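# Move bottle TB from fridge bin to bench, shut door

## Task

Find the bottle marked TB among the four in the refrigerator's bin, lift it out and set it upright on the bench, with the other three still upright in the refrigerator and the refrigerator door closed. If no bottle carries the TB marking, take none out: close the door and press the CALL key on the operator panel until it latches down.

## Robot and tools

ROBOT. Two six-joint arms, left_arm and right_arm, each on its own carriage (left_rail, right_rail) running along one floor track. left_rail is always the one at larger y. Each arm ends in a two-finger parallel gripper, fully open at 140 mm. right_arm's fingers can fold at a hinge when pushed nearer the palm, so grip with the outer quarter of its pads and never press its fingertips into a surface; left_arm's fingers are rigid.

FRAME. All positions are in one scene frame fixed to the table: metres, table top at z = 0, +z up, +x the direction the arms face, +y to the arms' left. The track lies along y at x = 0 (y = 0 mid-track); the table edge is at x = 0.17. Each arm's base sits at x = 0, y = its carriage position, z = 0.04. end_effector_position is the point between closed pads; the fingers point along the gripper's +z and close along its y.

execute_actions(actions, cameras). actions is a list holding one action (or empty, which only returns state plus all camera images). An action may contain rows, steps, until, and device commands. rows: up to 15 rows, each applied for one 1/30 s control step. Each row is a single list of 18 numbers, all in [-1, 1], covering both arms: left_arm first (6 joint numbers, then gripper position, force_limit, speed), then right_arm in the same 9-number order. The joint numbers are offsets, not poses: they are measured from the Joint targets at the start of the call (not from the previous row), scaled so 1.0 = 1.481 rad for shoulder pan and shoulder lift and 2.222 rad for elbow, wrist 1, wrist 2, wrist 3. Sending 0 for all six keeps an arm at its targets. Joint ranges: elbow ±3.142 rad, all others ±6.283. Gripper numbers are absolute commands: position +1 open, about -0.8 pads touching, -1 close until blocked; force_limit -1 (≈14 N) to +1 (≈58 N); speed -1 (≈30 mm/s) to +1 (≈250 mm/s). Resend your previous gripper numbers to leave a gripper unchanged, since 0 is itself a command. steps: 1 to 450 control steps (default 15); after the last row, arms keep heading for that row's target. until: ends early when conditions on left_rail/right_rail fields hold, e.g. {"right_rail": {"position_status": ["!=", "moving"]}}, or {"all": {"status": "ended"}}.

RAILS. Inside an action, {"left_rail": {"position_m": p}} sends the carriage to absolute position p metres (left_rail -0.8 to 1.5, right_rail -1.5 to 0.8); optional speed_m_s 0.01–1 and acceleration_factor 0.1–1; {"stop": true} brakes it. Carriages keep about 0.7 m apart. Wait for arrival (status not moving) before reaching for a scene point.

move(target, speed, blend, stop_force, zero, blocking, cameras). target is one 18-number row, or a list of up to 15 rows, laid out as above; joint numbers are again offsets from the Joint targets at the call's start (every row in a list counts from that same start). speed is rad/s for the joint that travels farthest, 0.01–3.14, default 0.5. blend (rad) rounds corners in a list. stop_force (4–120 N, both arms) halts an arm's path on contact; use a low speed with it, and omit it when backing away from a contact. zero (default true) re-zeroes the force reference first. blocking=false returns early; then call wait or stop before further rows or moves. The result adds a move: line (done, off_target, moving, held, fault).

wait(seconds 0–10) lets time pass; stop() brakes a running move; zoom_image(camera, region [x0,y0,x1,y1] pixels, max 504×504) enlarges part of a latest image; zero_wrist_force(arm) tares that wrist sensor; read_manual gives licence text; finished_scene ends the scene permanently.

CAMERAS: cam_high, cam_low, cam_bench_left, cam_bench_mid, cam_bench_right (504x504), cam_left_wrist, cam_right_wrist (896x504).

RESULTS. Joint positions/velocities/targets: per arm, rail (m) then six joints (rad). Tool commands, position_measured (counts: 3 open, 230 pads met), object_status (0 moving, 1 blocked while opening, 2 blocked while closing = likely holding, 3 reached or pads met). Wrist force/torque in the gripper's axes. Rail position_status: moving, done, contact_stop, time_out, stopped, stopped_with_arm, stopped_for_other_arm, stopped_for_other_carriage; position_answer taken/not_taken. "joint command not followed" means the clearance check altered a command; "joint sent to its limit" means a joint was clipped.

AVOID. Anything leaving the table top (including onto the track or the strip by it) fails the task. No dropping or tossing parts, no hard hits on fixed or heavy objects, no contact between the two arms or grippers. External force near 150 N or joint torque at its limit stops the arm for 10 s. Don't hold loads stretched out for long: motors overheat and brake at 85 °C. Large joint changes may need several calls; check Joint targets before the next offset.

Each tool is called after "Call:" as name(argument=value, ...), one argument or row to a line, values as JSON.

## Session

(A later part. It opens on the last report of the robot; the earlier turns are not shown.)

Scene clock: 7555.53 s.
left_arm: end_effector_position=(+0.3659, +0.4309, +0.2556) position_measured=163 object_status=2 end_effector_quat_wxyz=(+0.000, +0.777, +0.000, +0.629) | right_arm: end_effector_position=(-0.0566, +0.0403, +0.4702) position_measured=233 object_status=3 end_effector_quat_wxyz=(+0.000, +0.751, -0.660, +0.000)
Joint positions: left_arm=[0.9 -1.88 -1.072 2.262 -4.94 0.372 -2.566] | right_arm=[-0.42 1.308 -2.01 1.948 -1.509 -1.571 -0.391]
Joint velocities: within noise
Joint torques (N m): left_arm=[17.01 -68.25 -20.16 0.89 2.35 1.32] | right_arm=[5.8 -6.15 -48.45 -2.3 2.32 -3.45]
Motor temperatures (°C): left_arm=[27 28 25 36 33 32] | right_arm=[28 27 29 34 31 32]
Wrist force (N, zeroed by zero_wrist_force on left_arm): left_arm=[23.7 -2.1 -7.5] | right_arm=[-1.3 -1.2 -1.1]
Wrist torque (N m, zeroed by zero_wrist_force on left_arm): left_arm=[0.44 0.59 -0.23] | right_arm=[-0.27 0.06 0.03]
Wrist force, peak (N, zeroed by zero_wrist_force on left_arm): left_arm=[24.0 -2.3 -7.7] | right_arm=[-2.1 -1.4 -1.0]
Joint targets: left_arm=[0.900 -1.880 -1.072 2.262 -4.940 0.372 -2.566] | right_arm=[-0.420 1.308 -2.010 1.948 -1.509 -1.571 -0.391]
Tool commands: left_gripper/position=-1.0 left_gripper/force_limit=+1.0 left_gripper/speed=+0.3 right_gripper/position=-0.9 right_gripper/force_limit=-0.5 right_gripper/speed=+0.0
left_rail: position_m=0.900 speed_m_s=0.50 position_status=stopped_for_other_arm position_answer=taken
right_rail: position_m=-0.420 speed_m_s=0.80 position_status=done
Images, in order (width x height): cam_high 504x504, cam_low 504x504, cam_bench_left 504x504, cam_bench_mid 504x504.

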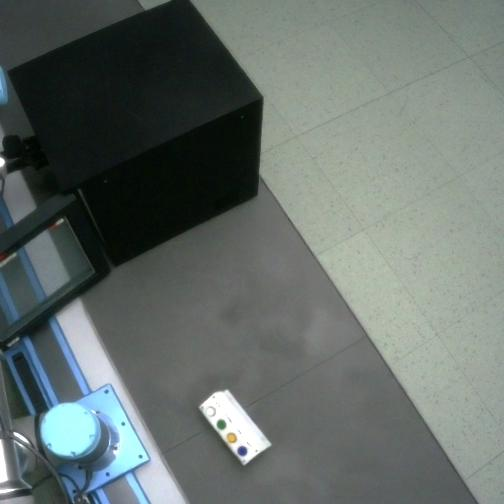

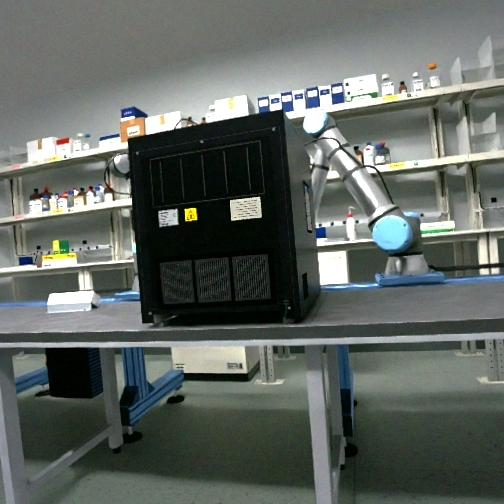

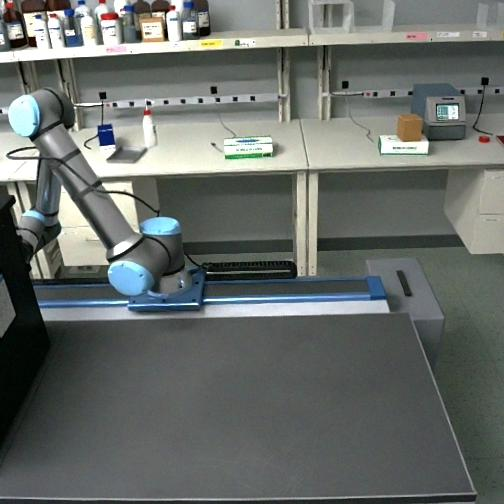

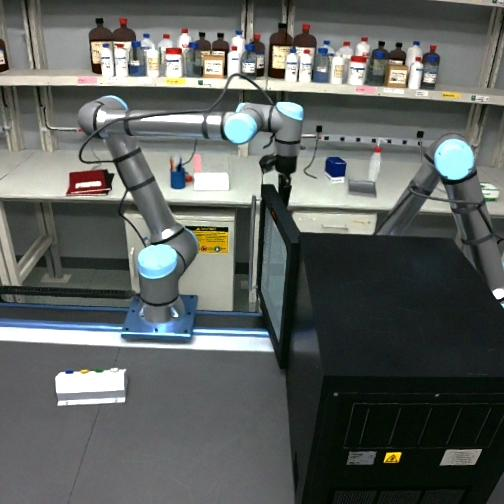

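Call:
execute_actions(
  actions=[],
  cameras=["cam_left_wrist"],
)

Call:
zoom_image(
  camera="cam_left_wrist",
  region=[330, 150, 650, 450],
)

Scene clock: 7585.83 s.
left_arm: end_effector_position=(+0.3659, +0.4309, +0.2556) position_measured=163 object_status=2 end_effector_quat_wxyz=(+0.000, +0.777, +0.000, +0.629) | right_arm: end_effector_position=(-0.0566, +0.0403, +0.4702) position_measured=233 object_status=3 end_effector_quat_wxyz=(+0.000, +0.751, -0.660, +0.000)
Joint positions: left_arm=[0.9 -1.88 -1.072 2.262 -4.94 0.372 -2.566] | right_arm=[-0.42 1.308 -2.01 1.948 -1.509 -1.571 -0.391]
Joint velocities: within noise
Joint torques (N m): left_arm=[16.19 -68.39 -21.61 0.81 2.42 1.38] | right_arm=[5.68 -5.6 -48.61 -2.36 2.69 -3.55]
Motor temperatures (°C): left_arm=[27 28 25 36 33 32] | right_arm=[28 27 29 34 31 32]
Wrist force (N, zeroed by zero_wrist_force on left_arm): left_arm=[23.3 -1.6 -7.4] | right_arm=[-1.2 -1.3 -0.9]
Wrist torque (N m, zeroed by zero_wrist_force on left_arm): left_arm=[0.56 0.67 -0.23] | right_arm=[-0.30 0.04 0.03]
Wrist force, peak (N, zeroed by zero_wrist_force on left_arm): left_arm=[24.2 -2.1 -7.9] | right_arm=[-1.9 -1.6 -0.8]
Joint targets: left_arm=[0.900 -1.880 -1.072 2.262 -4.940 0.372 -2.566] | right_arm=[-0.420 1.308 -2.010 1.948 -1.509 -1.571 -0.391]
Tool commands: left_gripper/position=-1.0 left_gripper/force_limit=+1.0 left_gripper/speed=+0.3 right_gripper/position=-0.9 right_gripper/force_limit=-0.5 right_gripper/speed=+0.0
left_rail: position_m=0.900 speed_m_s=0.50 position_status=stopped_for_other_arm position_answer=taken
right_rail: position_m=-0.420 speed_m_s=0.80 position_status=done
Images, in order (width x height): cam_left_wrist 896x504.

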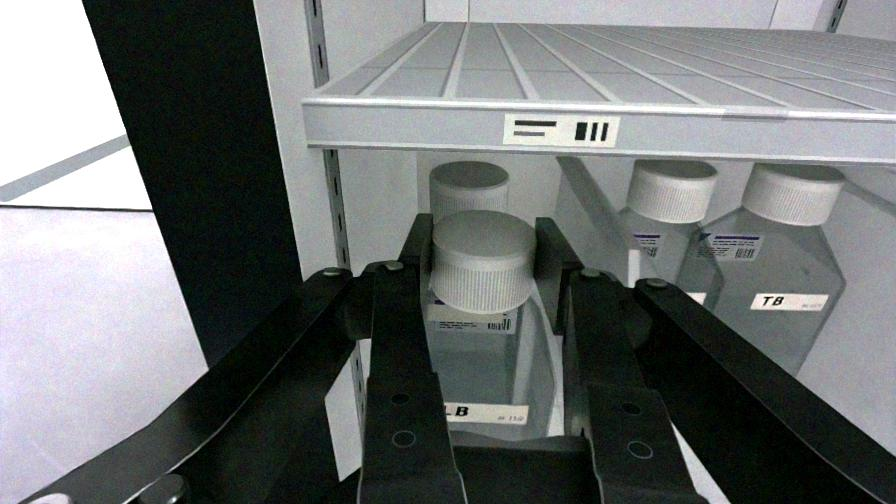

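Scaled by 1.575.

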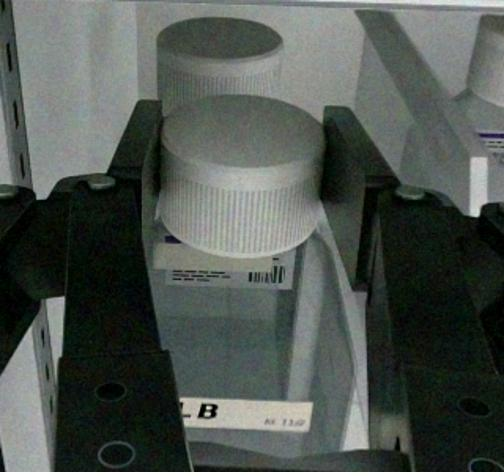

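Call:
execute_actions(
  actions=[
    {"rows": [[0,0,0,0,0,0,-0.03,1,-1,0,0,0,0,0,0,-0.9,-0.5,0]], "steps": 50},
  ],
  cameras=["cam_left_wrist"],
)

Scene clock: 7620.73 s.
left_arm: end_effector_position=(+0.3659, +0.4309, +0.2556) position_measured=133 object_status=3 end_effector_quat_wxyz=(+0.000, +0.777, +0.000, +0.629) | right_arm: end_effector_position=(-0.0566, +0.0403, +0.4702) position_measured=233 object_status=3 end_effector_quat_wxyz=(+0.000, +0.751, -0.660, +0.000)
Joint positions: left_arm=[0.9 -1.88 -1.072 2.262 -4.94 0.372 -2.566] | right_arm=[-0.42 1.308 -2.01 1.948 -1.509 -1.571 -0.391]
Joint torques (N m): left_arm=[15.02 -69.89 21.75 4.45 5.29 1.42] | right_arm=[5.72 -3.13 -48.56 -2.22 2.16 -4]
Wrist force (N, zeroed by zero_wrist_force on left_arm): left_arm=[-8.6 46.7 -26.3] | right_arm=[-1.7 -1.8 -0.9]
Wrist torque (N m, zeroed by zero_wrist_force on left_arm): left_arm=[4.16 1.41 -0.34] | right_arm=[-0.32 0.12 0.02]
Wrist force, peak (N, zeroed by zero_wrist_force on left_arm): left_arm=[-8.5 47.0 -26.7] | right_arm=[-2.1 -1.8 -0.9]
Joint targets: left_arm=[0.900 -1.880 -1.072 2.262 -4.940 0.372 -2.566] | right_arm=[-0.420 1.308 -2.010 1.948 -1.509 -1.571 -0.391]
left_rail: position_m=0.900 speed_m_s=0.50 position_status=stopped_for_other_arm position_answer=taken
right_rail: position_m=-0.420 speed_m_s=0.80 position_status=done
Images, in order (width x height): cam_left_wrist 896x504.

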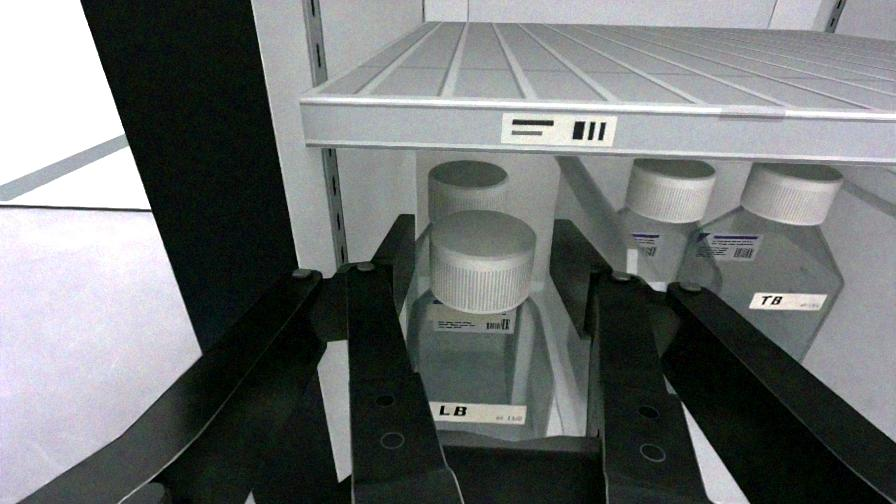

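Call:
move(
  target=[
    [0,0,0,0,0,0,-0.06,1,-1,0,0,0,0,0,0,-0.9,-0.5,0],
    [-0.030442,0.001469,0.006144,0.019802,0.016995,-0.029053,-0.06,1,-1,0,0,0,0,0,0,-0.9,-0.5,0],
    [-0.094558,0.004442,0.013533,0.052843,0.054514,-0.076139,-0.06,1,-1,0,0,0,0,0,0,-0.9,-0.5,0],
    [-0.212151,0.013302,0.010005,0.098034,0.126779,-0.132571,-0.06,1,-1,0,0,0,0,0,0,-0.9,-0.5,0],
  ],
  speed=[0.05,0.04,0.06,0.2],
  blend=[0,0.01,0.02,0],
  cameras=["cam_left_wrist"],
)

Scene clock: 7758.17 s.
left_arm: end_effector_position=(+0.2103, +0.4310, +0.2556) position_measured=136 object_status=3 end_effector_quat_wxyz=(+0.000, +0.777, +0.000, +0.629) | right_arm: end_effector_position=(-0.0566, +0.0403, +0.4702) position_measured=233 object_status=3 end_effector_quat_wxyz=(+0.000, +0.751, -0.660, +0.000)
Joint positions: left_arm=[0.9 -2.194 -1.052 2.284 -4.723 0.653 -2.86] | right_arm=[-0.42 1.308 -2.01 1.948 -1.509 -1.571 -0.391]
Joint torques (N m): left_arm=[-12.72 -43.55 -21.93 5.21 2.49 -2.59] | right_arm=[5.73 -4.19 -49.1 -2.22 2.24 -4.06]
Wrist force (N, zeroed by zero_wrist_force on left_arm): left_arm=[0.7 2.4 2.3] | right_arm=[-1.7 -0.8 0.3]
Wrist torque (N m, zeroed by zero_wrist_force on left_arm): left_arm=[0.54 0.70 0.06] | right_arm=[-0.26 0.10 0.03]
Wrist force, peak (N, zeroed by zero_wrist_force on left_arm): left_arm=[-8.7 47.3 -26.6] | right_arm=[-1.9 -2.1 -1.2]
Joint targets: left_arm=[0.900 -2.195 -1.052 2.284 -4.722 0.654 -2.860] | right_arm=[-0.420 1.308 -2.010 1.948 -1.509 -1.571 -0.391]
left_rail: position_m=0.900 speed_m_s=0.50 position_status=stopped_for_other_arm position_answer=taken
right_rail: position_m=-0.420 speed_m_s=0.80 position_status=done
move: done
Images, in order (width x height): cam_left_wrist 896x504.

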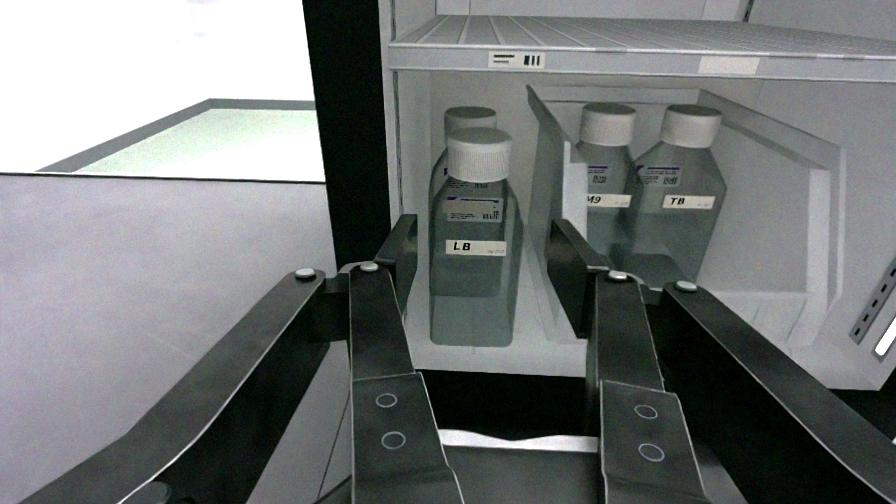

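Call:
move(
  target=[
    [0.040523,0.090226,0.042240,0.054610,-0.197484,-0.126475,-0.06,1,-1,0,0,0,0,0,0,-0.9,-0.5,0],
    [0.175552,0.095184,0.022229,0.071316,-0.287483,-0.126475,-0.06,1,-1,0,0,0,0,0,0,-0.9,-0.5,0],
  ],
  speed=[0.3,0.15],
  blend=[0.03,0],
  stop_force=25,
  cameras=["cam_left_wrist"],
)

Scene clock: 7985.70 s.
left_arm: end_effector_position=(+0.3191, +0.2918, +0.2594) position_measured=136 object_status=3 end_effector_quat_wxyz=(+0.123, +0.696, -0.123, +0.696) | right_arm: end_effector_position=(-0.0566, +0.0403, +0.4702) position_measured=233 object_status=3 end_effector_quat_wxyz=(+0.000, +0.751, -0.660, +0.000)
Joint positions: left_arm=[0.9 -1.935 -0.911 2.334 -4.564 0.015 -3.141] | right_arm=[-0.42 1.308 -2.01 1.948 -1.509 -1.571 -0.391]
Joint torques (N m): left_arm=[21.96 -47.57 -17.64 1.8 -4.79 -2.74] | right_arm=[7.4 -2.77 -49.28 -2.26 1.96 -4.05]
Wrist force (N, zeroed by zero_wrist_force on left_arm): left_arm=[0.5 2.8 3.0] | right_arm=[-1.5 -1.1 0.2]
Wrist torque (N m, zeroed by zero_wrist_force on left_arm): left_arm=[0.63 0.76 0.04] | right_arm=[-0.32 0.06 0.04]
Wrist force, peak (N, zeroed by zero_wrist_force on left_arm): left_arm=[1.0 2.9 3.7] | right_arm=[-2.0 -1.4 0.2]
Joint targets: left_arm=[0.900 -1.935 -0.911 2.334 -4.564 0.015 -3.141] | right_arm=[-0.420 1.308 -2.010 1.948 -1.509 -1.571 -0.391]
left_rail: position_m=0.900 speed_m_s=0.50 position_status=stopped_for_other_arm position_answer=taken
right_rail: position_m=-0.420 speed_m_s=0.80 position_status=done
move: done
Images, in order (width x height): cam_left_wrist 896x504.

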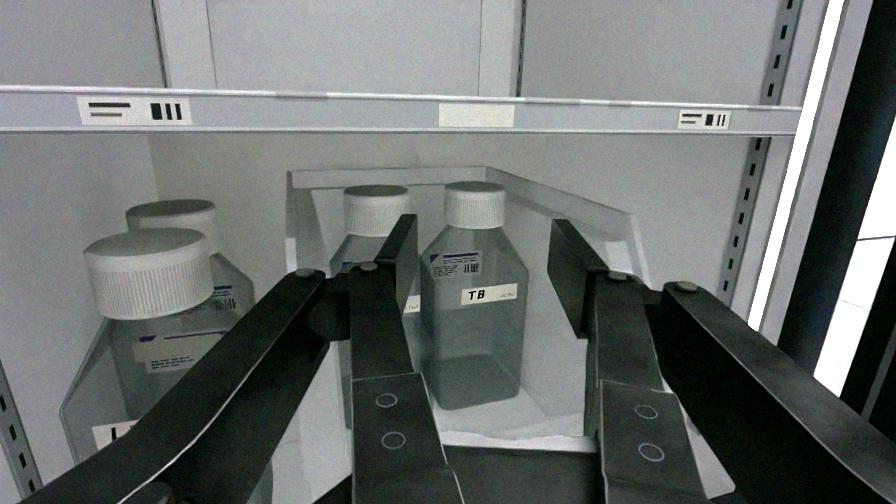

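Call:
zoom_image(
  camera="cam_left_wrist",
  region=[330, 160, 570, 300],
)

Scaled by 2.100.

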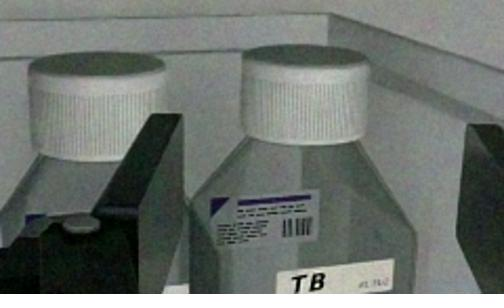

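Call:
move(
  target=[
    [0.072095,0.004338,-0.014756,0.011865,-0.048053,0,-0.06,1,-1,0,0,0,0,0,0,-0.9,-0.5,0],
    [0.140303,0.011184,-0.035232,0.027778,-0.093514,0,-0.06,1,-1,0,0,0,0,0,0,-0.9,-0.5,0],
  ],
  speed=[0.1,0.06],
  blend=[0.01,0],
  stop_force=8,
  cameras=["cam_left_wrist"],
)

Scene clock: 8054.23 s.
left_arm: end_effector_position=(+0.4140, +0.2601, +0.2594) position_measured=136 object_status=3 end_effector_quat_wxyz=(+0.123, +0.696, -0.123, +0.696) | right_arm: end_effector_position=(-0.0566, +0.0403, +0.4702) position_measured=233 object_status=3 end_effector_quat_wxyz=(+0.000, +0.751, -0.660, +0.000)
Joint positions: left_arm=[0.9 -1.727 -0.895 2.256 -4.502 -0.193 -3.141] | right_arm=[-0.42 1.308 -2.01 1.948 -1.509 -1.571 -0.391]
Joint torques (N m): left_arm=[20.41 -56.25 -21.02 1.27 -4.69 -1.81] | right_arm=[7.63 -3.67 -48.58 -2.38 1.67 -4.06]
Wrist force (N, zeroed by zero_wrist_force on left_arm): left_arm=[1.4 1.8 2.6] | right_arm=[-1.6 -1.3 0.5]
Wrist torque (N m, zeroed by zero_wrist_force on left_arm): left_arm=[0.41 0.57 0.05] | right_arm=[-0.36 0.10 0.04]
Wrist force, peak (N, zeroed by zero_wrist_force on left_arm): left_arm=[0.9 3.1 3.3] | right_arm=[-2.2 -1.2 0.1]
Joint targets: left_arm=[0.900 -1.727 -0.895 2.256 -4.502 -0.193 -3.141] | right_arm=[-0.420 1.308 -2.010 1.948 -1.509 -1.571 -0.391]
left_rail: position_m=0.900 speed_m_s=0.50 position_status=stopped_for_other_arm position_answer=taken
right_rail: position_m=-0.420 speed_m_s=0.80 position_status=done
move: done
Images, in order (width x height): cam_left_wrist 896x504.

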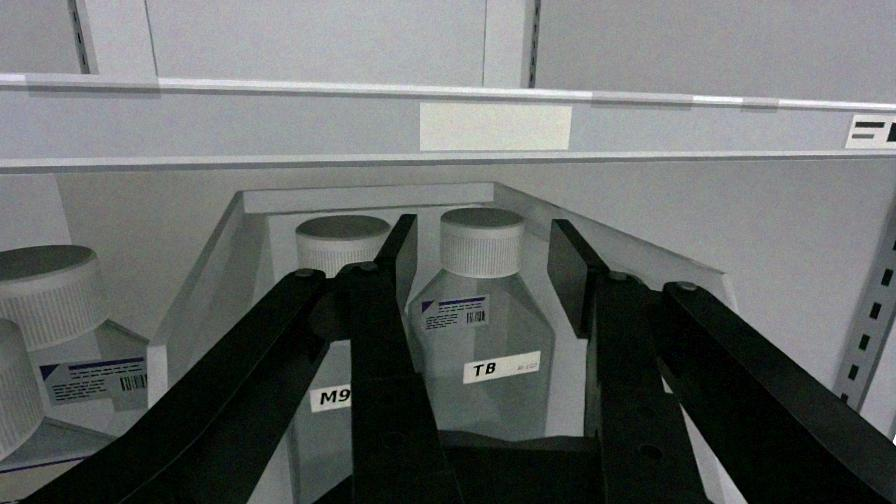

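Call:
move(
  target=[
    [0.032369,0.004210,-0.011481,0.008675,-0.021575,0,-0.06,1,-1,0,0,0,0,0,0,-0.9,-0.5,0],
    [0.063502,0.008970,-0.023736,0.017758,-0.042325,0,-0.06,1,-1,0,0,0,0,0,0,-0.9,-0.5,0],
  ],
  speed=[0.05,0.03],
  blend=[0.005,0],
  stop_force=7,
  cameras=["cam_left_wrist"],
)

Scene clock: 8081.43 s.
left_arm: end_effector_position=(+0.4610, +0.2430, +0.2594) position_measured=136 object_status=3 end_effector_quat_wxyz=(+0.123, +0.696, -0.123, +0.696) | right_arm: end_effector_position=(-0.0566, +0.0403, +0.4702) position_measured=233 object_status=3 end_effector_quat_wxyz=(+0.000, +0.751, -0.660, +0.000)
Joint positions: left_arm=[0.9 -1.633 -0.881 2.203 -4.463 -0.287 -3.141] | right_arm=[-0.42 1.308 -2.01 1.948 -1.509 -1.571 -0.391]
Joint torques (N m): left_arm=[19.82 -58.11 -23.64 0.8 -4.78 -2.03] | right_arm=[7.78 -3.94 -49.31 -2.63 1.36 -3.76]
Wrist force (N, zeroed by zero_wrist_force on left_arm): left_arm=[1.2 2.2 2.3] | right_arm=[-1.6 -1.0 0.3]
Wrist torque (N m, zeroed by zero_wrist_force on left_arm): left_arm=[0.50 0.60 0.04] | right_arm=[-0.31 0.09 0.03]
Wrist force, peak (N, zeroed by zero_wrist_force on left_arm): left_arm=[1.5 2.7 3.0] | right_arm=[-2.0 -1.4 0.5]
Joint targets: left_arm=[0.900 -1.633 -0.881 2.203 -4.463 -0.287 -3.141] | right_arm=[-0.420 1.308 -2.010 1.948 -1.509 -1.571 -0.391]
left_rail: position_m=0.900 speed_m_s=0.50 position_status=stopped_for_other_arm position_answer=taken
right_rail: position_m=-0.420 speed_m_s=0.80 position_status=done
move: done
Images, in order (width x height): cam_left_wrist 896x504.

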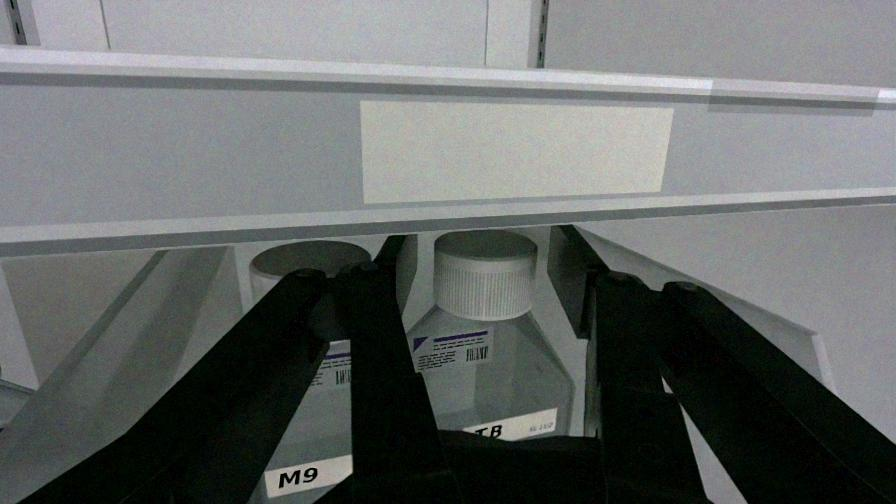

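Call:
move(
  target=[0,0.007947,-0.000803,-0.004494,0,0,-0.06,1,-1,0,0,0,0,0,0,-0.9,-0.5,0],
  speed=0.02,
  stop_force=6,
  cameras=["cam_left_wrist"],
)

Scene clock: 8169.17 s.
left_arm: end_effector_position=(+0.4610, +0.2430, +0.2534) position_measured=136 object_status=3 end_effector_quat_wxyz=(+0.123, +0.696, -0.123, +0.696) | right_arm: end_effector_position=(-0.0566, +0.0403, +0.4702) position_measured=233 object_status=3 end_effector_quat_wxyz=(+0.000, +0.751, -0.660, +0.000)
Joint positions: left_arm=[0.9 -1.633 -0.87 2.201 -4.473 -0.287 -3.141] | right_arm=[-0.42 1.308 -2.01 1.948 -1.509 -1.571 -0.391]
Joint torques (N m): left_arm=[21.65 -60.58 -23.76 -3.33 -4.45 -2] | right_arm=[8.11 -1.75 -49.48 -2.67 1 -4.07]
Wrist force (N, zeroed by zero_wrist_force on left_arm): left_arm=[1.0 2.0 2.1] | right_arm=[-1.9 -1.1 0.5]
Wrist torque (N m, zeroed by zero_wrist_force on left_arm): left_arm=[0.44 0.66 0.04] | right_arm=[-0.32 0.15 0.04]
Wrist force, peak (N, zeroed by zero_wrist_force on left_arm): left_arm=[1.6 2.9 2.7] | right_arm=[-2.1 -1.2 0.6]
Joint targets: left_arm=[0.900 -1.633 -0.870 2.201 -4.473 -0.287 -3.141] | right_arm=[-0.420 1.308 -2.010 1.948 -1.509 -1.571 -0.391]
left_rail: position_m=0.900 speed_m_s=0.50 position_status=stopped_for_other_arm position_answer=taken
right_rail: position_m=-0.420 speed_m_s=0.80 position_status=done
move: done
Images, in order (width x height): cam_left_wrist 896x504.

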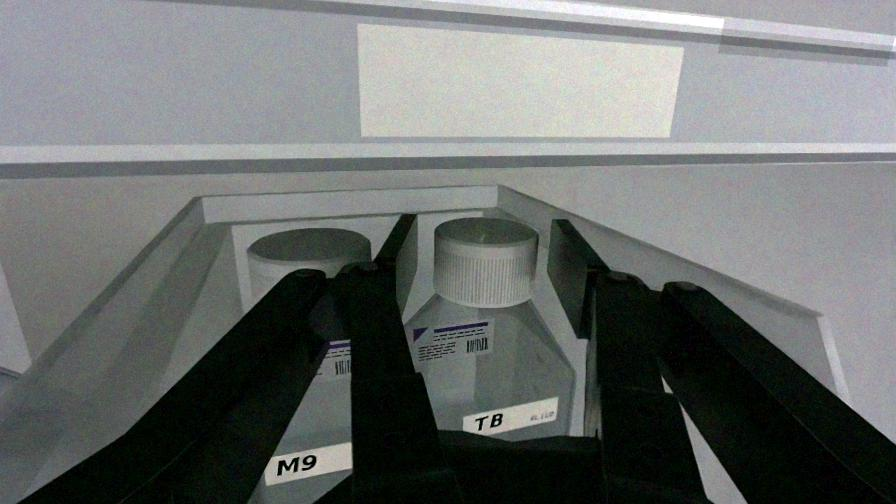

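Call:
execute_actions(
  actions=[
    {"rows": [[0,0,0,0,0,0,-1,1,0.3,0,0,0,0,0,0,-0.9,-0.5,0]], "steps": 60},
  ],
  cameras=["cam_left_wrist"],
)

Scene clock: 8175.70 s.
left_arm: end_effector_position=(+0.4610, +0.2430, +0.2534) position_measured=164 object_status=2 end_effector_quat_wxyz=(+0.123, +0.696, -0.123, +0.696) | right_arm: end_effector_position=(-0.0566, +0.0403, +0.4702) position_measured=233 object_status=3 end_effector_quat_wxyz=(+0.000, +0.751, -0.660, +0.000)
Joint positions: left_arm=[0.9 -1.633 -0.87 2.201 -4.473 -0.287 -3.141] | right_arm=[-0.42 1.308 -2.01 1.948 -1.509 -1.571 -0.391]
Joint torques (N m): left_arm=[15.93 -79.48 -15.68 0.54 3.17 -1.9] | right_arm=[7.52 -1.76 -49.1 -2.52 0.97 -3.9]
Wrist force (N, zeroed by zero_wrist_force on left_arm): left_arm=[-1.7 1.9 2.6] | right_arm=[-1.9 -1.1 0.0]
Wrist torque (N m, zeroed by zero_wrist_force on left_arm): left_arm=[0.38 0.47 0.04] | right_arm=[-0.29 0.15 0.04]
Wrist force, peak (N, zeroed by zero_wrist_force on left_arm): left_arm=[-2.1 3.0 2.9] | right_arm=[-2.0 -1.1 0.5]
Joint targets: left_arm=[0.900 -1.633 -0.870 2.201 -4.473 -0.287 -3.141] | right_arm=[-0.420 1.308 -2.010 1.948 -1.509 -1.571 -0.391]
left_rail: position_m=0.900 speed_m_s=0.50 position_status=stopped_for_other_arm position_answer=taken
right_rail: position_m=-0.420 speed_m_s=0.80 position_status=done
Images, in order (width x height): cam_left_wrist 896x504.

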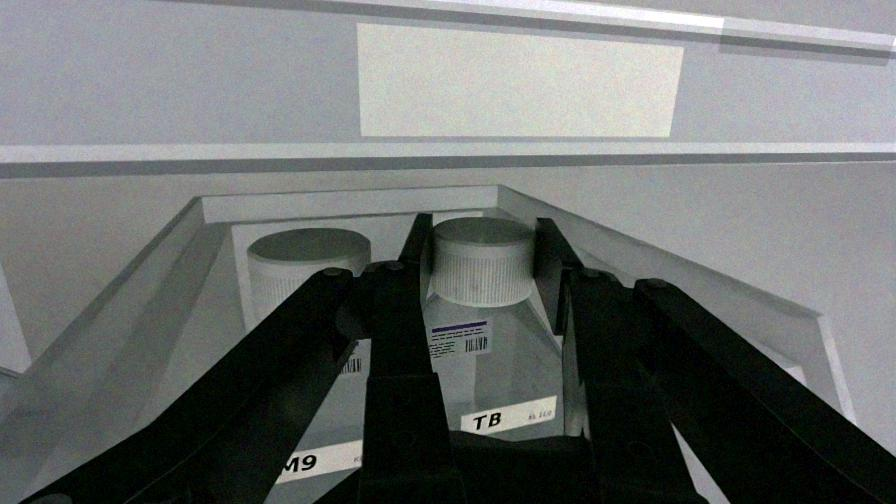

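Call:
move(
  target=[
    [0,-0.010461,0.001045,0.005927,0,0,-1,1,0.3,0,0,0,0,0,0,-0.9,-0.5,0],
    [-0.033533,-0.012607,0.006416,0.001987,0.022350,0,-1,1,0.3,0,0,0,0,0,0,-0.9,-0.5,0],
    [-0.067117,-0.014281,0.010701,-0.001182,0.044734,0,-1,1,0.3,0,0,0,0,0,0,-0.9,-0.5,0],
    [-0.100717,-0.015511,0.013896,-0.003558,0.067130,0,-1,1,0.3,0,0,0,0,0,0,-0.9,-0.5,0],
  ],
  speed=[0.02,0.04,0.05,0.05],
  blend=[0.001,0.01,0.01,0],
  stop_force=10,
  cameras=["cam_left_wrist"],
)

Scene clock: 8274.33 s.
left_arm: end_effector_position=(+0.3823, +0.2430, +0.2613) position_measured=164 object_status=2 end_effector_quat_wxyz=(+0.123, +0.696, -0.123, +0.696) | right_arm: end_effector_position=(-0.0566, +0.0403, +0.4702) position_measured=233 object_status=3 end_effector_quat_wxyz=(+0.000, +0.751, -0.660, +0.000)
Joint positions: left_arm=[0.9 -1.782 -0.893 2.232 -4.481 -0.138 -3.141] | right_arm=[-0.42 1.308 -2.01 1.948 -1.509 -1.571 -0.391]
Joint torques (N m): left_arm=[-18.03 -90.56 -0.53 -2.53 4.26 -1.5] | right_arm=[8.27 -1.94 -49.24 -2.74 0.77 -3.97]
Wrist force (N, zeroed by zero_wrist_force on left_arm): left_arm=[-2.8 2.4 2.8] | right_arm=[-1.5 -1.5 -0.4]
Wrist torque (N m, zeroed by zero_wrist_force on left_arm): left_arm=[0.55 0.58 0.05] | right_arm=[-0.37 0.08 0.03]
Wrist force, peak (N, zeroed by zero_wrist_force on left_arm): left_arm=[-2.7 2.8 2.9] | right_arm=[-2.0 -1.4 0.1]
Joint targets: left_arm=[0.900 -1.782 -0.893 2.232 -4.481 -0.138 -3.141] | right_arm=[-0.420 1.308 -2.010 1.948 -1.509 -1.571 -0.391]
left_rail: position_m=0.900 speed_m_s=0.50 position_status=stopped_for_other_arm position_answer=taken
right_rail: position_m=-0.420 speed_m_s=0.80 position_status=done
move: done
Images, in order (width x height): cam_left_wrist 896x504.

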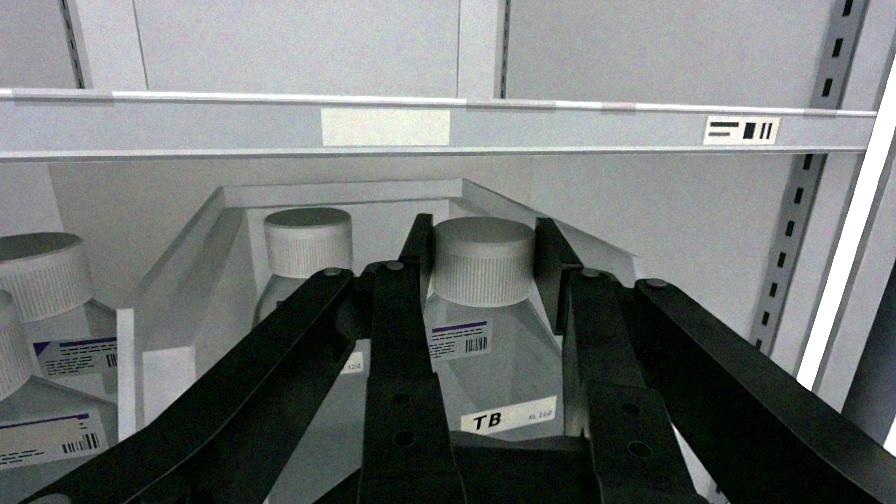

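Call:
move(
  target=[
    [-0.005515,-0.006195,0.016937,-0.012808,0.003676,0,-1,1,0.3,0,0,0,0,0,0,-0.9,-0.5,0],
    [-0.011485,-0.011774,0.033781,-0.025933,0.007655,0,-1,1,0.3,0,0,0,0,0,0,-0.9,-0.5,0],
    [-0.011485,0.004340,0.032169,-0.035061,0.007655,0,-1,1,0.3,0,0,0,0,0,0,-0.9,-0.5,0],
  ],
  speed=[0.03,0.03,0.01],
  blend=[0.004,0.001,0],
  stop_force=5,
  cameras=["cam_left_wrist"],
)

Scene clock: 8301.57 s.
left_arm: end_effector_position=(+0.3822, +0.2815, +0.2532) position_measured=164 object_status=2 end_effector_quat_wxyz=(+0.123, +0.696, -0.123, +0.696) | right_arm: end_effector_position=(-0.0566, +0.0403, +0.4702) position_measured=233 object_status=3 end_effector_quat_wxyz=(+0.000, +0.751, -0.660, +0.000)
Joint positions: left_arm=[0.9 -1.799 -0.892 2.304 -4.553 -0.121 -3.141] | right_arm=[-0.42 1.308 -2.01 1.948 -1.509 -1.571 -0.391]
Joint torques (N m): left_arm=[-11.01 -81.99 3.2 1.54 4.16 -1.19] | right_arm=[8.62 -0.57 -48.96 -2.72 0.8 -3.32]
Wrist force (N, zeroed by zero_wrist_force on left_arm): left_arm=[2.9 2.2 2.7] | right_arm=[-1.2 -1.1 -1.3]
Wrist torque (N m, zeroed by zero_wrist_force on left_arm): left_arm=[0.22 0.50 0.08] | right_arm=[-0.25 0.01 0.03]
Wrist force, peak (N, zeroed by zero_wrist_force on left_arm): left_arm=[10.4 4.7 2.5] | right_arm=[-1.7 -1.4 -1.2]
Joint targets: left_arm=[0.900 -1.799 -0.892 2.304 -4.553 -0.121 -3.141] | right_arm=[-0.420 1.308 -2.010 1.948 -1.509 -1.571 -0.391]
left_rail: position_m=0.900 speed_m_s=0.50 position_status=stopped_for_other_arm position_answer=taken
right_rail: position_m=-0.420 speed_m_s=0.80 position_status=done
move: contact (left_arm); path passed 2 of 3 targets
Images, in order (width x height): cam_left_wrist 896x504.

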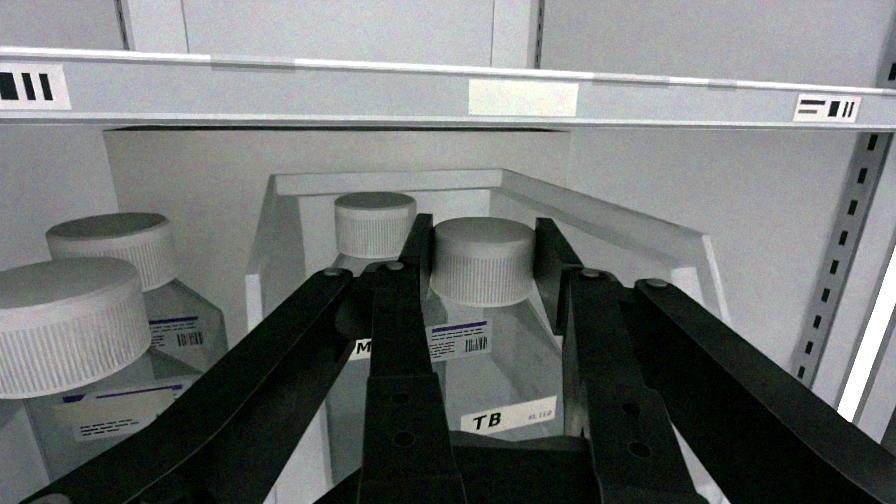

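Call:
execute_actions(
  actions=[
    {"rows": [[0,0,0,0,0,0,-0.06,1,-1,0,0,0,0,0,0,-0.9,-0.5,0]], "steps": 45},
  ],
  cameras=["cam_left_wrist"],
)

Scene clock: 8308.07 s.
left_arm: end_effector_position=(+0.3823, +0.2815, +0.2532) position_measured=136 object_status=3 end_effector_quat_wxyz=(+0.123, +0.696, -0.123, +0.696) | right_arm: end_effector_position=(-0.0566, +0.0403, +0.4702) position_measured=233 object_status=3 end_effector_quat_wxyz=(+0.000, +0.751, -0.660, +0.000)
Joint positions: left_arm=[0.9 -1.799 -0.892 2.304 -4.553 -0.121 -3.141] | right_arm=[-0.42 1.308 -2.01 1.948 -1.509 -1.571 -0.391]
Joint torques (N m): left_arm=[15.62 -83.17 -3.06 0.9 3.64 -1.32] | right_arm=[6.76 -1.08 -48.53 -2.75 0.86 -3.15]
Wrist force (N, zeroed by zero_wrist_force on left_arm): left_arm=[1.9 1.7 2.7] | right_arm=[-1.9 -1.0 -0.7]
Wrist torque (N m, zeroed by zero_wrist_force on left_arm): left_arm=[0.35 0.47 0.06] | right_arm=[-0.22 0.18 0.03]
Wrist force, peak (N, zeroed by zero_wrist_force on left_arm): left_arm=[4.0 2.6 3.6] | right_arm=[-1.9 -1.5 -1.2]
Joint targets: left_arm=[0.900 -1.799 -0.892 2.304 -4.553 -0.121 -3.141] | right_arm=[-0.420 1.308 -2.010 1.948 -1.509 -1.571 -0.391]
left_rail: position_m=0.900 speed_m_s=0.50 position_status=stopped_for_other_arm position_answer=taken
right_rail: position_m=-0.420 speed_m_s=0.80 position_status=done
Images, in order (width x height): cam_left_wrist 896x504.

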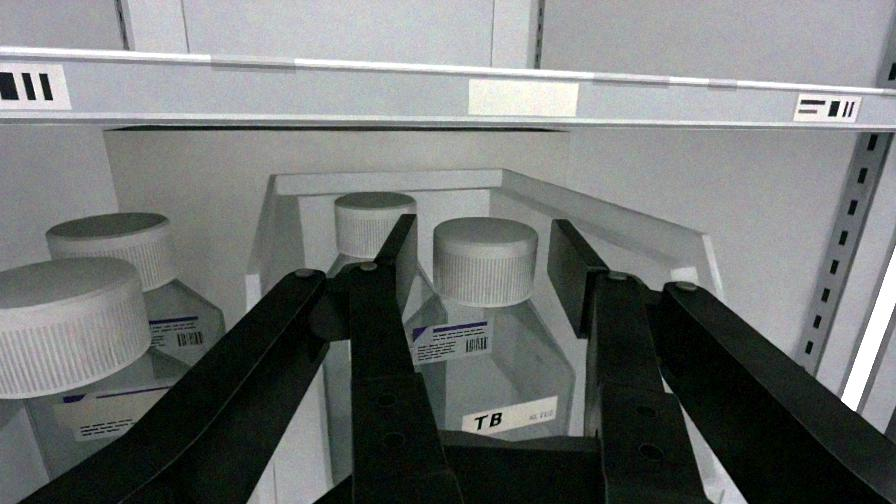

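Call:
move(
  target=[
    [-0.072659,-0.004748,0.018063,-0.014898,0.048428,0,-0.06,1,-1,0,0,0,0,0,0,-0.9,-0.5,0],
    [-0.148650,-0.007817,0.032211,-0.027001,0.099078,0,-0.06,1,-1,0,0,0,0,0,0,-0.9,-0.5,0],
    [-0.014180,-0.125960,-0.211570,-0.183504,0.271963,0.455040,-0.06,1,-1,0,0,0,0,0,0,-0.9,-0.5,0],
  ],
  speed=[0.05,0.12,0.4],
  blend=[0.01,0.02,0],
  stop_force=25,
  cameras=["cam_left_wrist"],
)

Scene clock: 8424.60 s.
left_arm: end_effector_position=(+0.3318, +0.2750, +0.2886) position_measured=136 object_status=3 end_effector_quat_wxyz=(+0.000, +0.839, +0.000, +0.545) | right_arm: end_effector_position=(-0.0566, +0.0403, +0.4702) position_measured=233 object_status=3 end_effector_quat_wxyz=(+0.000, +0.751, -0.660, +0.000)
Joint positions: left_arm=[0.9 -1.82 -1.079 1.834 -4.961 0.484 -2.13] | right_arm=[-0.42 1.308 -2.01 1.948 -1.509 -1.571 -0.391]
Joint torques (N m): left_arm=[20.31 -92.41 -38.99 2.46 1.22 1.66] | right_arm=[8.71 -1.69 -49.35 -3.12 0.84 -2.64]
Wrist force (N, zeroed by zero_wrist_force on left_arm): left_arm=[2.5 2.0 3.2] | right_arm=[-1.6 -1.6 -0.8]
Wrist torque (N m, zeroed by zero_wrist_force on left_arm): left_arm=[0.55 0.28 -0.32] | right_arm=[-0.35 0.11 0.03]
Wrist force, peak (N, zeroed by zero_wrist_force on left_arm): left_arm=[2.8 2.7 2.8] | right_arm=[-2.1 -1.6 -0.8]
Joint targets: left_arm=[0.900 -1.820 -1.079 1.834 -4.961 0.484 -2.130] | right_arm=[-0.420 1.308 -2.010 1.948 -1.509 -1.571 -0.391]
left_rail: position_m=0.900 speed_m_s=0.50 position_status=stopped_for_other_arm position_answer=taken
right_rail: position_m=-0.420 speed_m_s=0.80 position_status=done
move: done
Images, in order (width x height): cam_left_wrist 896x504.

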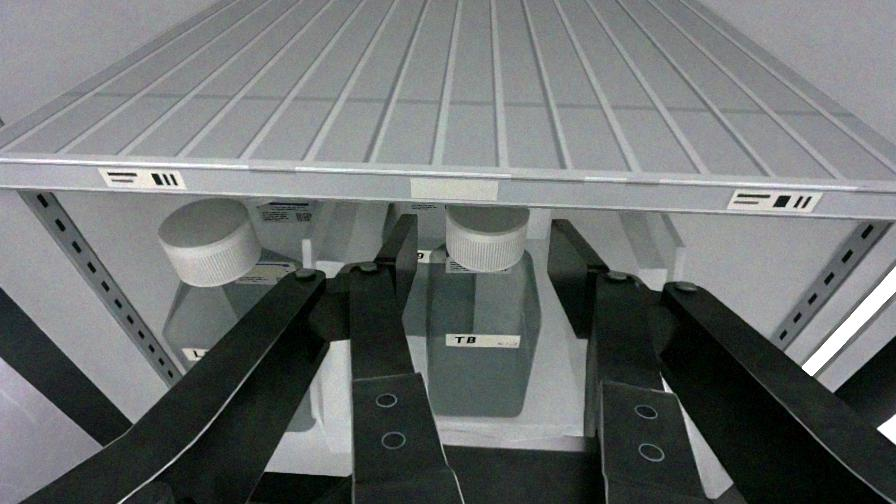

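Call:
move(
  target=[
    [0.000887,0.002512,-0.003054,0.000412,-0.000293,0.001099,-0.06,1,-1,0,0,0,0,0,0,-0.9,-0.5,0],
    [0.063541,0.019011,-0.013862,-0.076122,-0.017365,0.086404,-0.06,1,-1,0,0,0,0,0,0,-0.9,-0.5,0],
  ],
  speed=[0.03,0.06],
  blend=[0.001,0],
  stop_force=8,
  cameras=["cam_left_wrist"],
)

Scene clock: 8469.97 s.
left_arm: end_effector_position=(+0.3893, +0.2721, +0.2626) position_measured=136 object_status=3 end_effector_quat_wxyz=(+0.000, +0.839, +0.000, +0.545) | right_arm: end_effector_position=(-0.0566, +0.0403, +0.4702) position_measured=233 object_status=3 end_effector_quat_wxyz=(+0.000, +0.751, -0.660, +0.000)
Joint positions: left_arm=[0.9 -1.726 -1.051 1.803 -5.13 0.445 -1.938] | right_arm=[-0.42 1.308 -2.01 1.948 -1.509 -1.571 -0.391]
Joint torques (N m): left_arm=[19.19 -63.16 -40.62 2.39 -7.19 1.57] | right_arm=[9.64 -3.21 -49.62 -2.83 1.04 -2.46]
Wrist force (N, zeroed by zero_wrist_force on left_arm): left_arm=[2.6 1.4 3.1] | right_arm=[-1.5 -1.1 -1.1]
Wrist torque (N m, zeroed by zero_wrist_force on left_arm): left_arm=[0.40 0.26 -0.35] | right_arm=[-0.25 0.08 0.03]
Wrist force, peak (N, zeroed by zero_wrist_force on left_arm): left_arm=[2.4 1.7 4.2] | right_arm=[-1.9 -1.5 -1.3]
Joint targets: left_arm=[0.900 -1.726 -1.051 1.803 -5.130 0.445 -1.938] | right_arm=[-0.420 1.308 -2.010 1.948 -1.509 -1.571 -0.391]
left_rail: position_m=0.900 speed_m_s=0.50 position_status=stopped_for_other_arm position_answer=taken
right_rail: position_m=-0.420 speed_m_s=0.80 position_status=done
move: done
Images, in order (width x height): cam_left_wrist 896x504.

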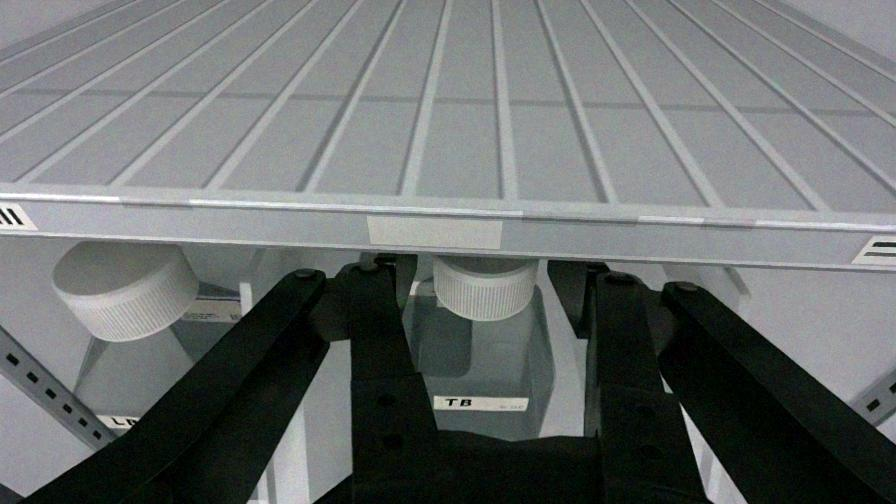

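Call:
execute_actions(
  actions=[
    {"rows": [[0,0,0,0,0,0,-1,1,0.3,0,0,0,0,0,0,-0.9,-0.5,0]], "steps": 60},
  ],
  cameras=[],
)

Scene clock: 8480.07 s.
left_arm: end_effector_position=(+0.3893, +0.2721, +0.2626) position_measured=163 object_status=2 end_effector_quat_wxyz=(+0.000, +0.839, +0.000, +0.545) | right_arm: end_effector_position=(-0.0566, +0.0403, +0.4702) position_measured=233 object_status=3 end_effector_quat_wxyz=(+0.000, +0.751, -0.660, +0.000)
Joint positions: left_arm=[0.9 -1.726 -1.051 1.803 -5.13 0.445 -1.938] | right_arm=[-0.42 1.308 -2.01 1.948 -1.509 -1.571 -0.391]
Joint torques (N m): left_arm=[20.98 -64.45 -15.79 5.84 1.87 1.91] | right_arm=[11.44 -2.64 -49.31 -2.92 0.73 -2.09]
Wrist force (N, zeroed by zero_wrist_force on left_arm): left_arm=[5.9 3.1 0.2] | right_arm=[-1.7 -1.0 -0.5]
Wrist torque (N m, zeroed by zero_wrist_force on left_arm): left_arm=[0.36 0.28 -0.38] | right_arm=[-0.24 0.12 0.03]
Wrist force, peak (N, zeroed by zero_wrist_force on left_arm): left_arm=[6.1 3.8 0.4] | right_arm=[-1.9 -1.7 -0.9]
Joint targets: left_arm=[0.900 -1.726 -1.051 1.803 -5.130 0.445 -1.938] | right_arm=[-0.420 1.308 -2.010 1.948 -1.509 -1.571 -0.391]
left_rail: position_m=0.900 speed_m_s=0.50 position_status=stopped_for_other_arm position_answer=taken
right_rail: position_m=-0.420 speed_m_s=0.80 position_status=done
No camera images: "cameras" was empty.

Call:
move(
  target=[
    [0,-0.003871,-0.000949,0.003529,0,0,-1,1,0.3,0,0,0,0,0,0,-0.9,-0.5,0],
    [-0.007589,-0.037662,0.039996,-0.004970,0.001717,-0.011004,-1,1,0.3,0,0,0,0,0,0,-0.9,-0.5,0],
  ],
  speed=[0.01,0.04],
  blend=[0.0005,0],
  stop_force=10,
  cameras=["cam_left_wrist"],
)

Scene clock: 8503.00 s.
left_arm: end_effector_position=(+0.3892, +0.3130, +0.2676) position_measured=163 object_status=2 end_effector_quat_wxyz=(+0.000, +0.839, +0.000, +0.545) | right_arm: end_effector_position=(-0.0566, +0.0403, +0.4702) position_measured=233 object_status=3 end_effector_quat_wxyz=(+0.000, +0.751, -0.660, +0.000)
Joint positions: left_arm=[0.9 -1.737 -1.106 1.892 -5.141 0.449 -1.963] | right_arm=[-0.42 1.308 -2.01 1.948 -1.509 -1.571 -0.391]
Joint torques (N m): left_arm=[-17.89 -92.59 -17.5 3.47 -0.3 -2.43] | right_arm=[10.89 -2.38 -49.3 -3.26 0.78 -1.55]
Wrist force (N, zeroed by zero_wrist_force on left_arm): left_arm=[-1.4 1.6 5.1] | right_arm=[-1.7 -0.9 -0.7]
Wrist torque (N m, zeroed by zero_wrist_force on left_arm): left_arm=[0.46 0.29 -0.04] | right_arm=[-0.21 0.13 0.03]
Wrist force, peak (N, zeroed by zero_wrist_force on left_arm): left_arm=[6.4 3.3 0.1] | right_arm=[-1.9 -1.6 -0.5]
Joint targets: left_arm=[0.900 -1.737 -1.106 1.892 -5.141 0.449 -1.963] | right_arm=[-0.420 1.308 -2.010 1.948 -1.509 -1.571 -0.391]
left_rail: position_m=0.900 speed_m_s=0.50 position_status=stopped_for_other_arm position_answer=taken
right_rail: position_m=-0.420 speed_m_s=0.80 position_status=done
move: done
Images, in order (width x height): cam_left_wrist 896x504.

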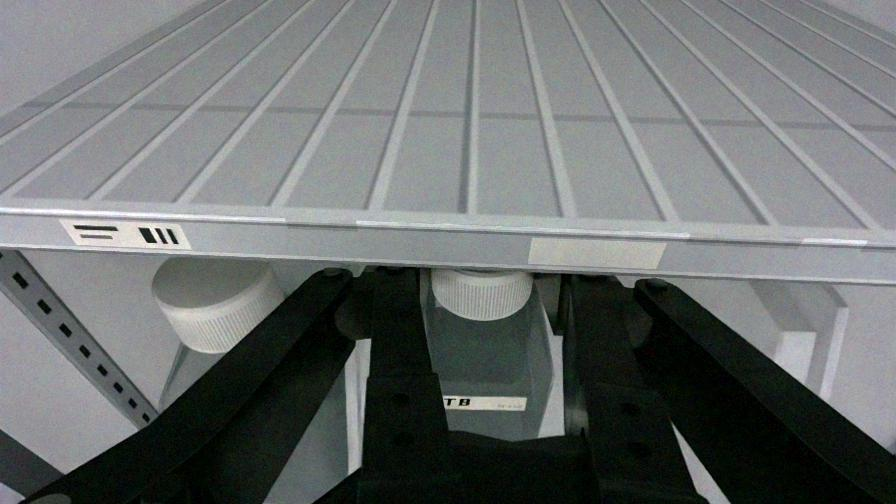

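Call:
move(
  target=[
    [0,0.004126,0.000956,-0.003706,0,0,-1,1,0.3,0,0,0,0,0,0,-0.9,-0.5,0],
    [-0.023162,0.027184,0.015643,0.031485,-0.021726,-0.065276,-1,1,0.3,0,0,0,0,0,0,-0.9,-0.5,0],
    [-0.044544,0.053319,0.032259,0.076438,-0.039377,-0.143040,-1,1,0.3,0,0,0,0,0,0,-0.9,-0.5,0],
    [-0.062253,0.080317,0.050791,0.130213,-0.052883,-0.230924,-1,1,0.3,0,0,0,0,0,0,-0.9,-0.5,0],
    [-0.077907,0.107087,0.071755,0.192831,-0.060807,-0.328916,-1,1,0.3,0,0,0,0,0,0,-0.9,-0.5,0],
  ],
  speed=[0.01,0.15,0.15,0.15,0.15],
  blend=[0.002,0.02,0.02,0.02,0],
  stop_force=20,
  cameras=["cam_left_wrist"],
)

Scene clock: 8536.33 s.
left_arm: end_effector_position=(+0.3487, +0.3130, +0.2676) position_measured=163 object_status=2 end_effector_quat_wxyz=(+0.000, +0.755, +0.000, +0.656) | right_arm: end_effector_position=(-0.0566, +0.0403, +0.4702) position_measured=233 object_status=3 end_effector_quat_wxyz=(+0.000, +0.751, -0.660, +0.000)
Joint positions: left_arm=[0.9 -1.853 -0.948 2.052 -4.713 0.314 -2.693] | right_arm=[-0.42 1.308 -2.01 1.948 -1.509 -1.571 -0.391]
Joint torques (N m): left_arm=[-15.12 -60.53 -6.05 5.64 -6.92 -2.78] | right_arm=[12.78 -3.98 -49.21 -3.21 0.75 -1.22]
Wrist force (N, zeroed by zero_wrist_force on left_arm): left_arm=[-1.0 1.3 3.4] | right_arm=[-1.3 -1.1 -0.8]
Wrist torque (N m, zeroed by zero_wrist_force on left_arm): left_arm=[0.32 -0.01 0.06] | right_arm=[-0.26 0.04 0.03]
Wrist force, peak (N, zeroed by zero_wrist_force on left_arm): left_arm=[-1.6 1.6 5.7] | right_arm=[-2.2 -1.6 -0.6]
Joint targets: left_arm=[0.900 -1.853 -0.948 2.052 -4.713 0.314 -2.693] | right_arm=[-0.420 1.308 -2.010 1.948 -1.509 -1.571 -0.391]
left_rail: position_m=0.900 speed_m_s=0.50 position_status=stopped_for_other_arm position_answer=taken
right_rail: position_m=-0.420 speed_m_s=0.80 position_status=done
move: done
Images, in order (width x height): cam_left_wrist 896x504.

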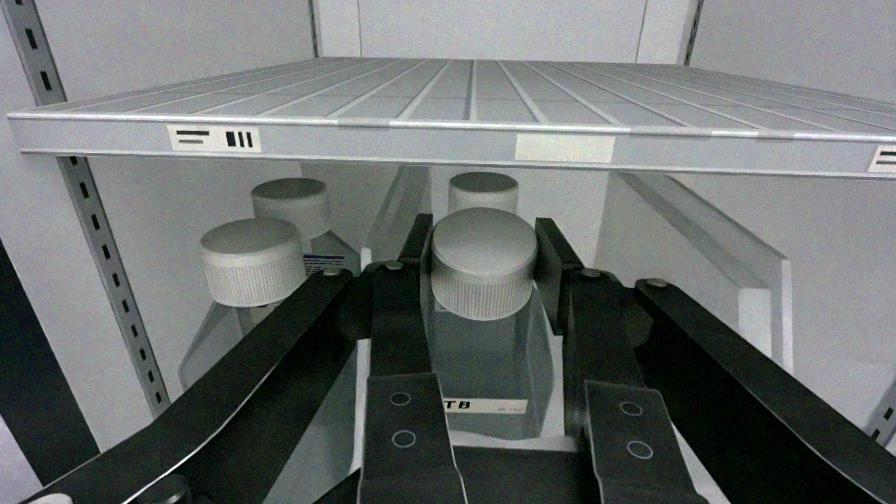

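Call:
move(
  target=[
    [-0.014372,0.026065,0.022162,0.067424,-0.001291,-0.102830,-1,1,0.3,0,0,0,0,0,0,-0.9,-0.5,0],
    [-0.026697,0.049907,0.043035,0.134157,0.003465,-0.201524,-1,1,0.3,0,0,0,0,0,0,-0.9,-0.5,0],
    [-0.036258,0.070365,0.058534,0.187631,0.012226,-0.279473,-1,1,0.3,0,0,0,0,0,0,-0.9,-0.5,0],
    [-0.044726,0.091527,0.070588,0.234287,0.024473,-0.347264,-1,1,0.3,0,0,0,0,0,0,-0.9,-0.5,0],
  ],
  speed=[0.15,0.15,0.15,0.15],
  blend=[0.02,0.02,0.02,0],
  stop_force=20,
  cameras=["cam_left_wrist"],
)

Scene clock: 8556.70 s.
left_arm: end_effector_position=(+0.3104, +0.3130, +0.2568) position_measured=163 object_status=2 end_effector_quat_wxyz=(+0.000, +0.663, +0.000, +0.749) | right_arm: end_effector_position=(-0.0566, +0.0403, +0.4702) position_measured=233 object_status=3 end_effector_quat_wxyz=(+0.000, +0.751, -0.660, +0.000)
Joint positions: left_arm=[0.9 -1.919 -0.812 2.209 -4.192 0.368 -3.465] | right_arm=[-0.42 1.308 -2.01 1.948 -1.509 -1.571 -0.391]
Joint torques (N m): left_arm=[-17.66 -60.26 2.19 2.07 5.48 -2.37] | right_arm=[12.39 -5.53 -49.71 -3.12 0.53 -0.83]
Wrist force (N, zeroed by zero_wrist_force on left_arm): left_arm=[0.0 1.3 3.5] | right_arm=[-1.4 -1.0 -0.2]
Wrist torque (N m, zeroed by zero_wrist_force on left_arm): left_arm=[0.20 0.16 0.06] | right_arm=[-0.29 0.07 0.04]
Wrist force, peak (N, zeroed by zero_wrist_force on left_arm): left_arm=[-1.6 1.8 3.8] | right_arm=[-1.9 -1.8 -0.4]
Joint targets: left_arm=[0.900 -1.919 -0.812 2.209 -4.192 0.368 -3.465] | right_arm=[-0.420 1.308 -2.010 1.948 -1.509 -1.571 -0.391]
left_rail: position_m=0.900 speed_m_s=0.50 position_status=stopped_for_other_arm position_answer=taken
right_rail: position_m=-0.420 speed_m_s=0.80 position_status=done
move: done
Images, in order (width x height): cam_left_wrist 896x504.

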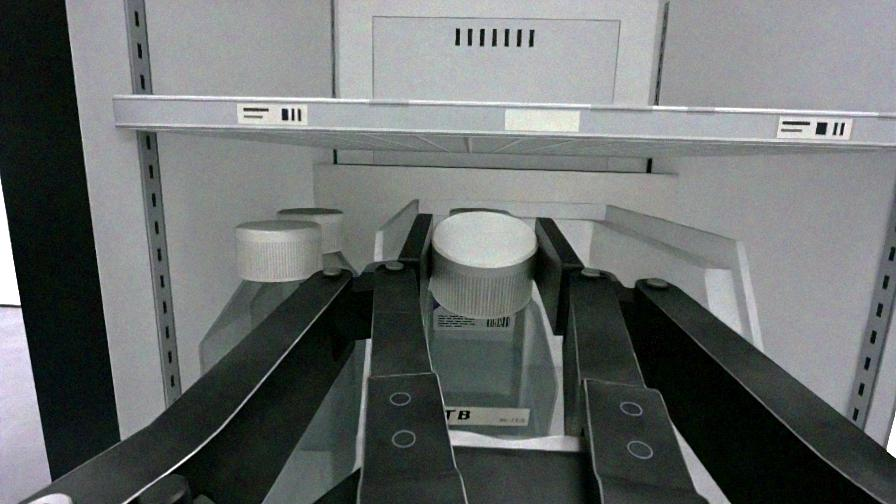

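Call:
zoom_image(
  camera="cam_left_wrist",
  region=[370, 190, 610, 460],
)

Scaled by 1.867.

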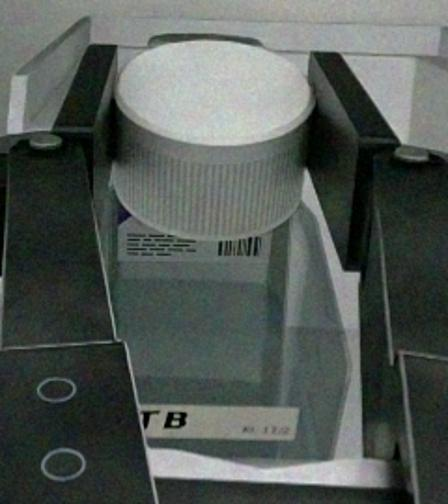

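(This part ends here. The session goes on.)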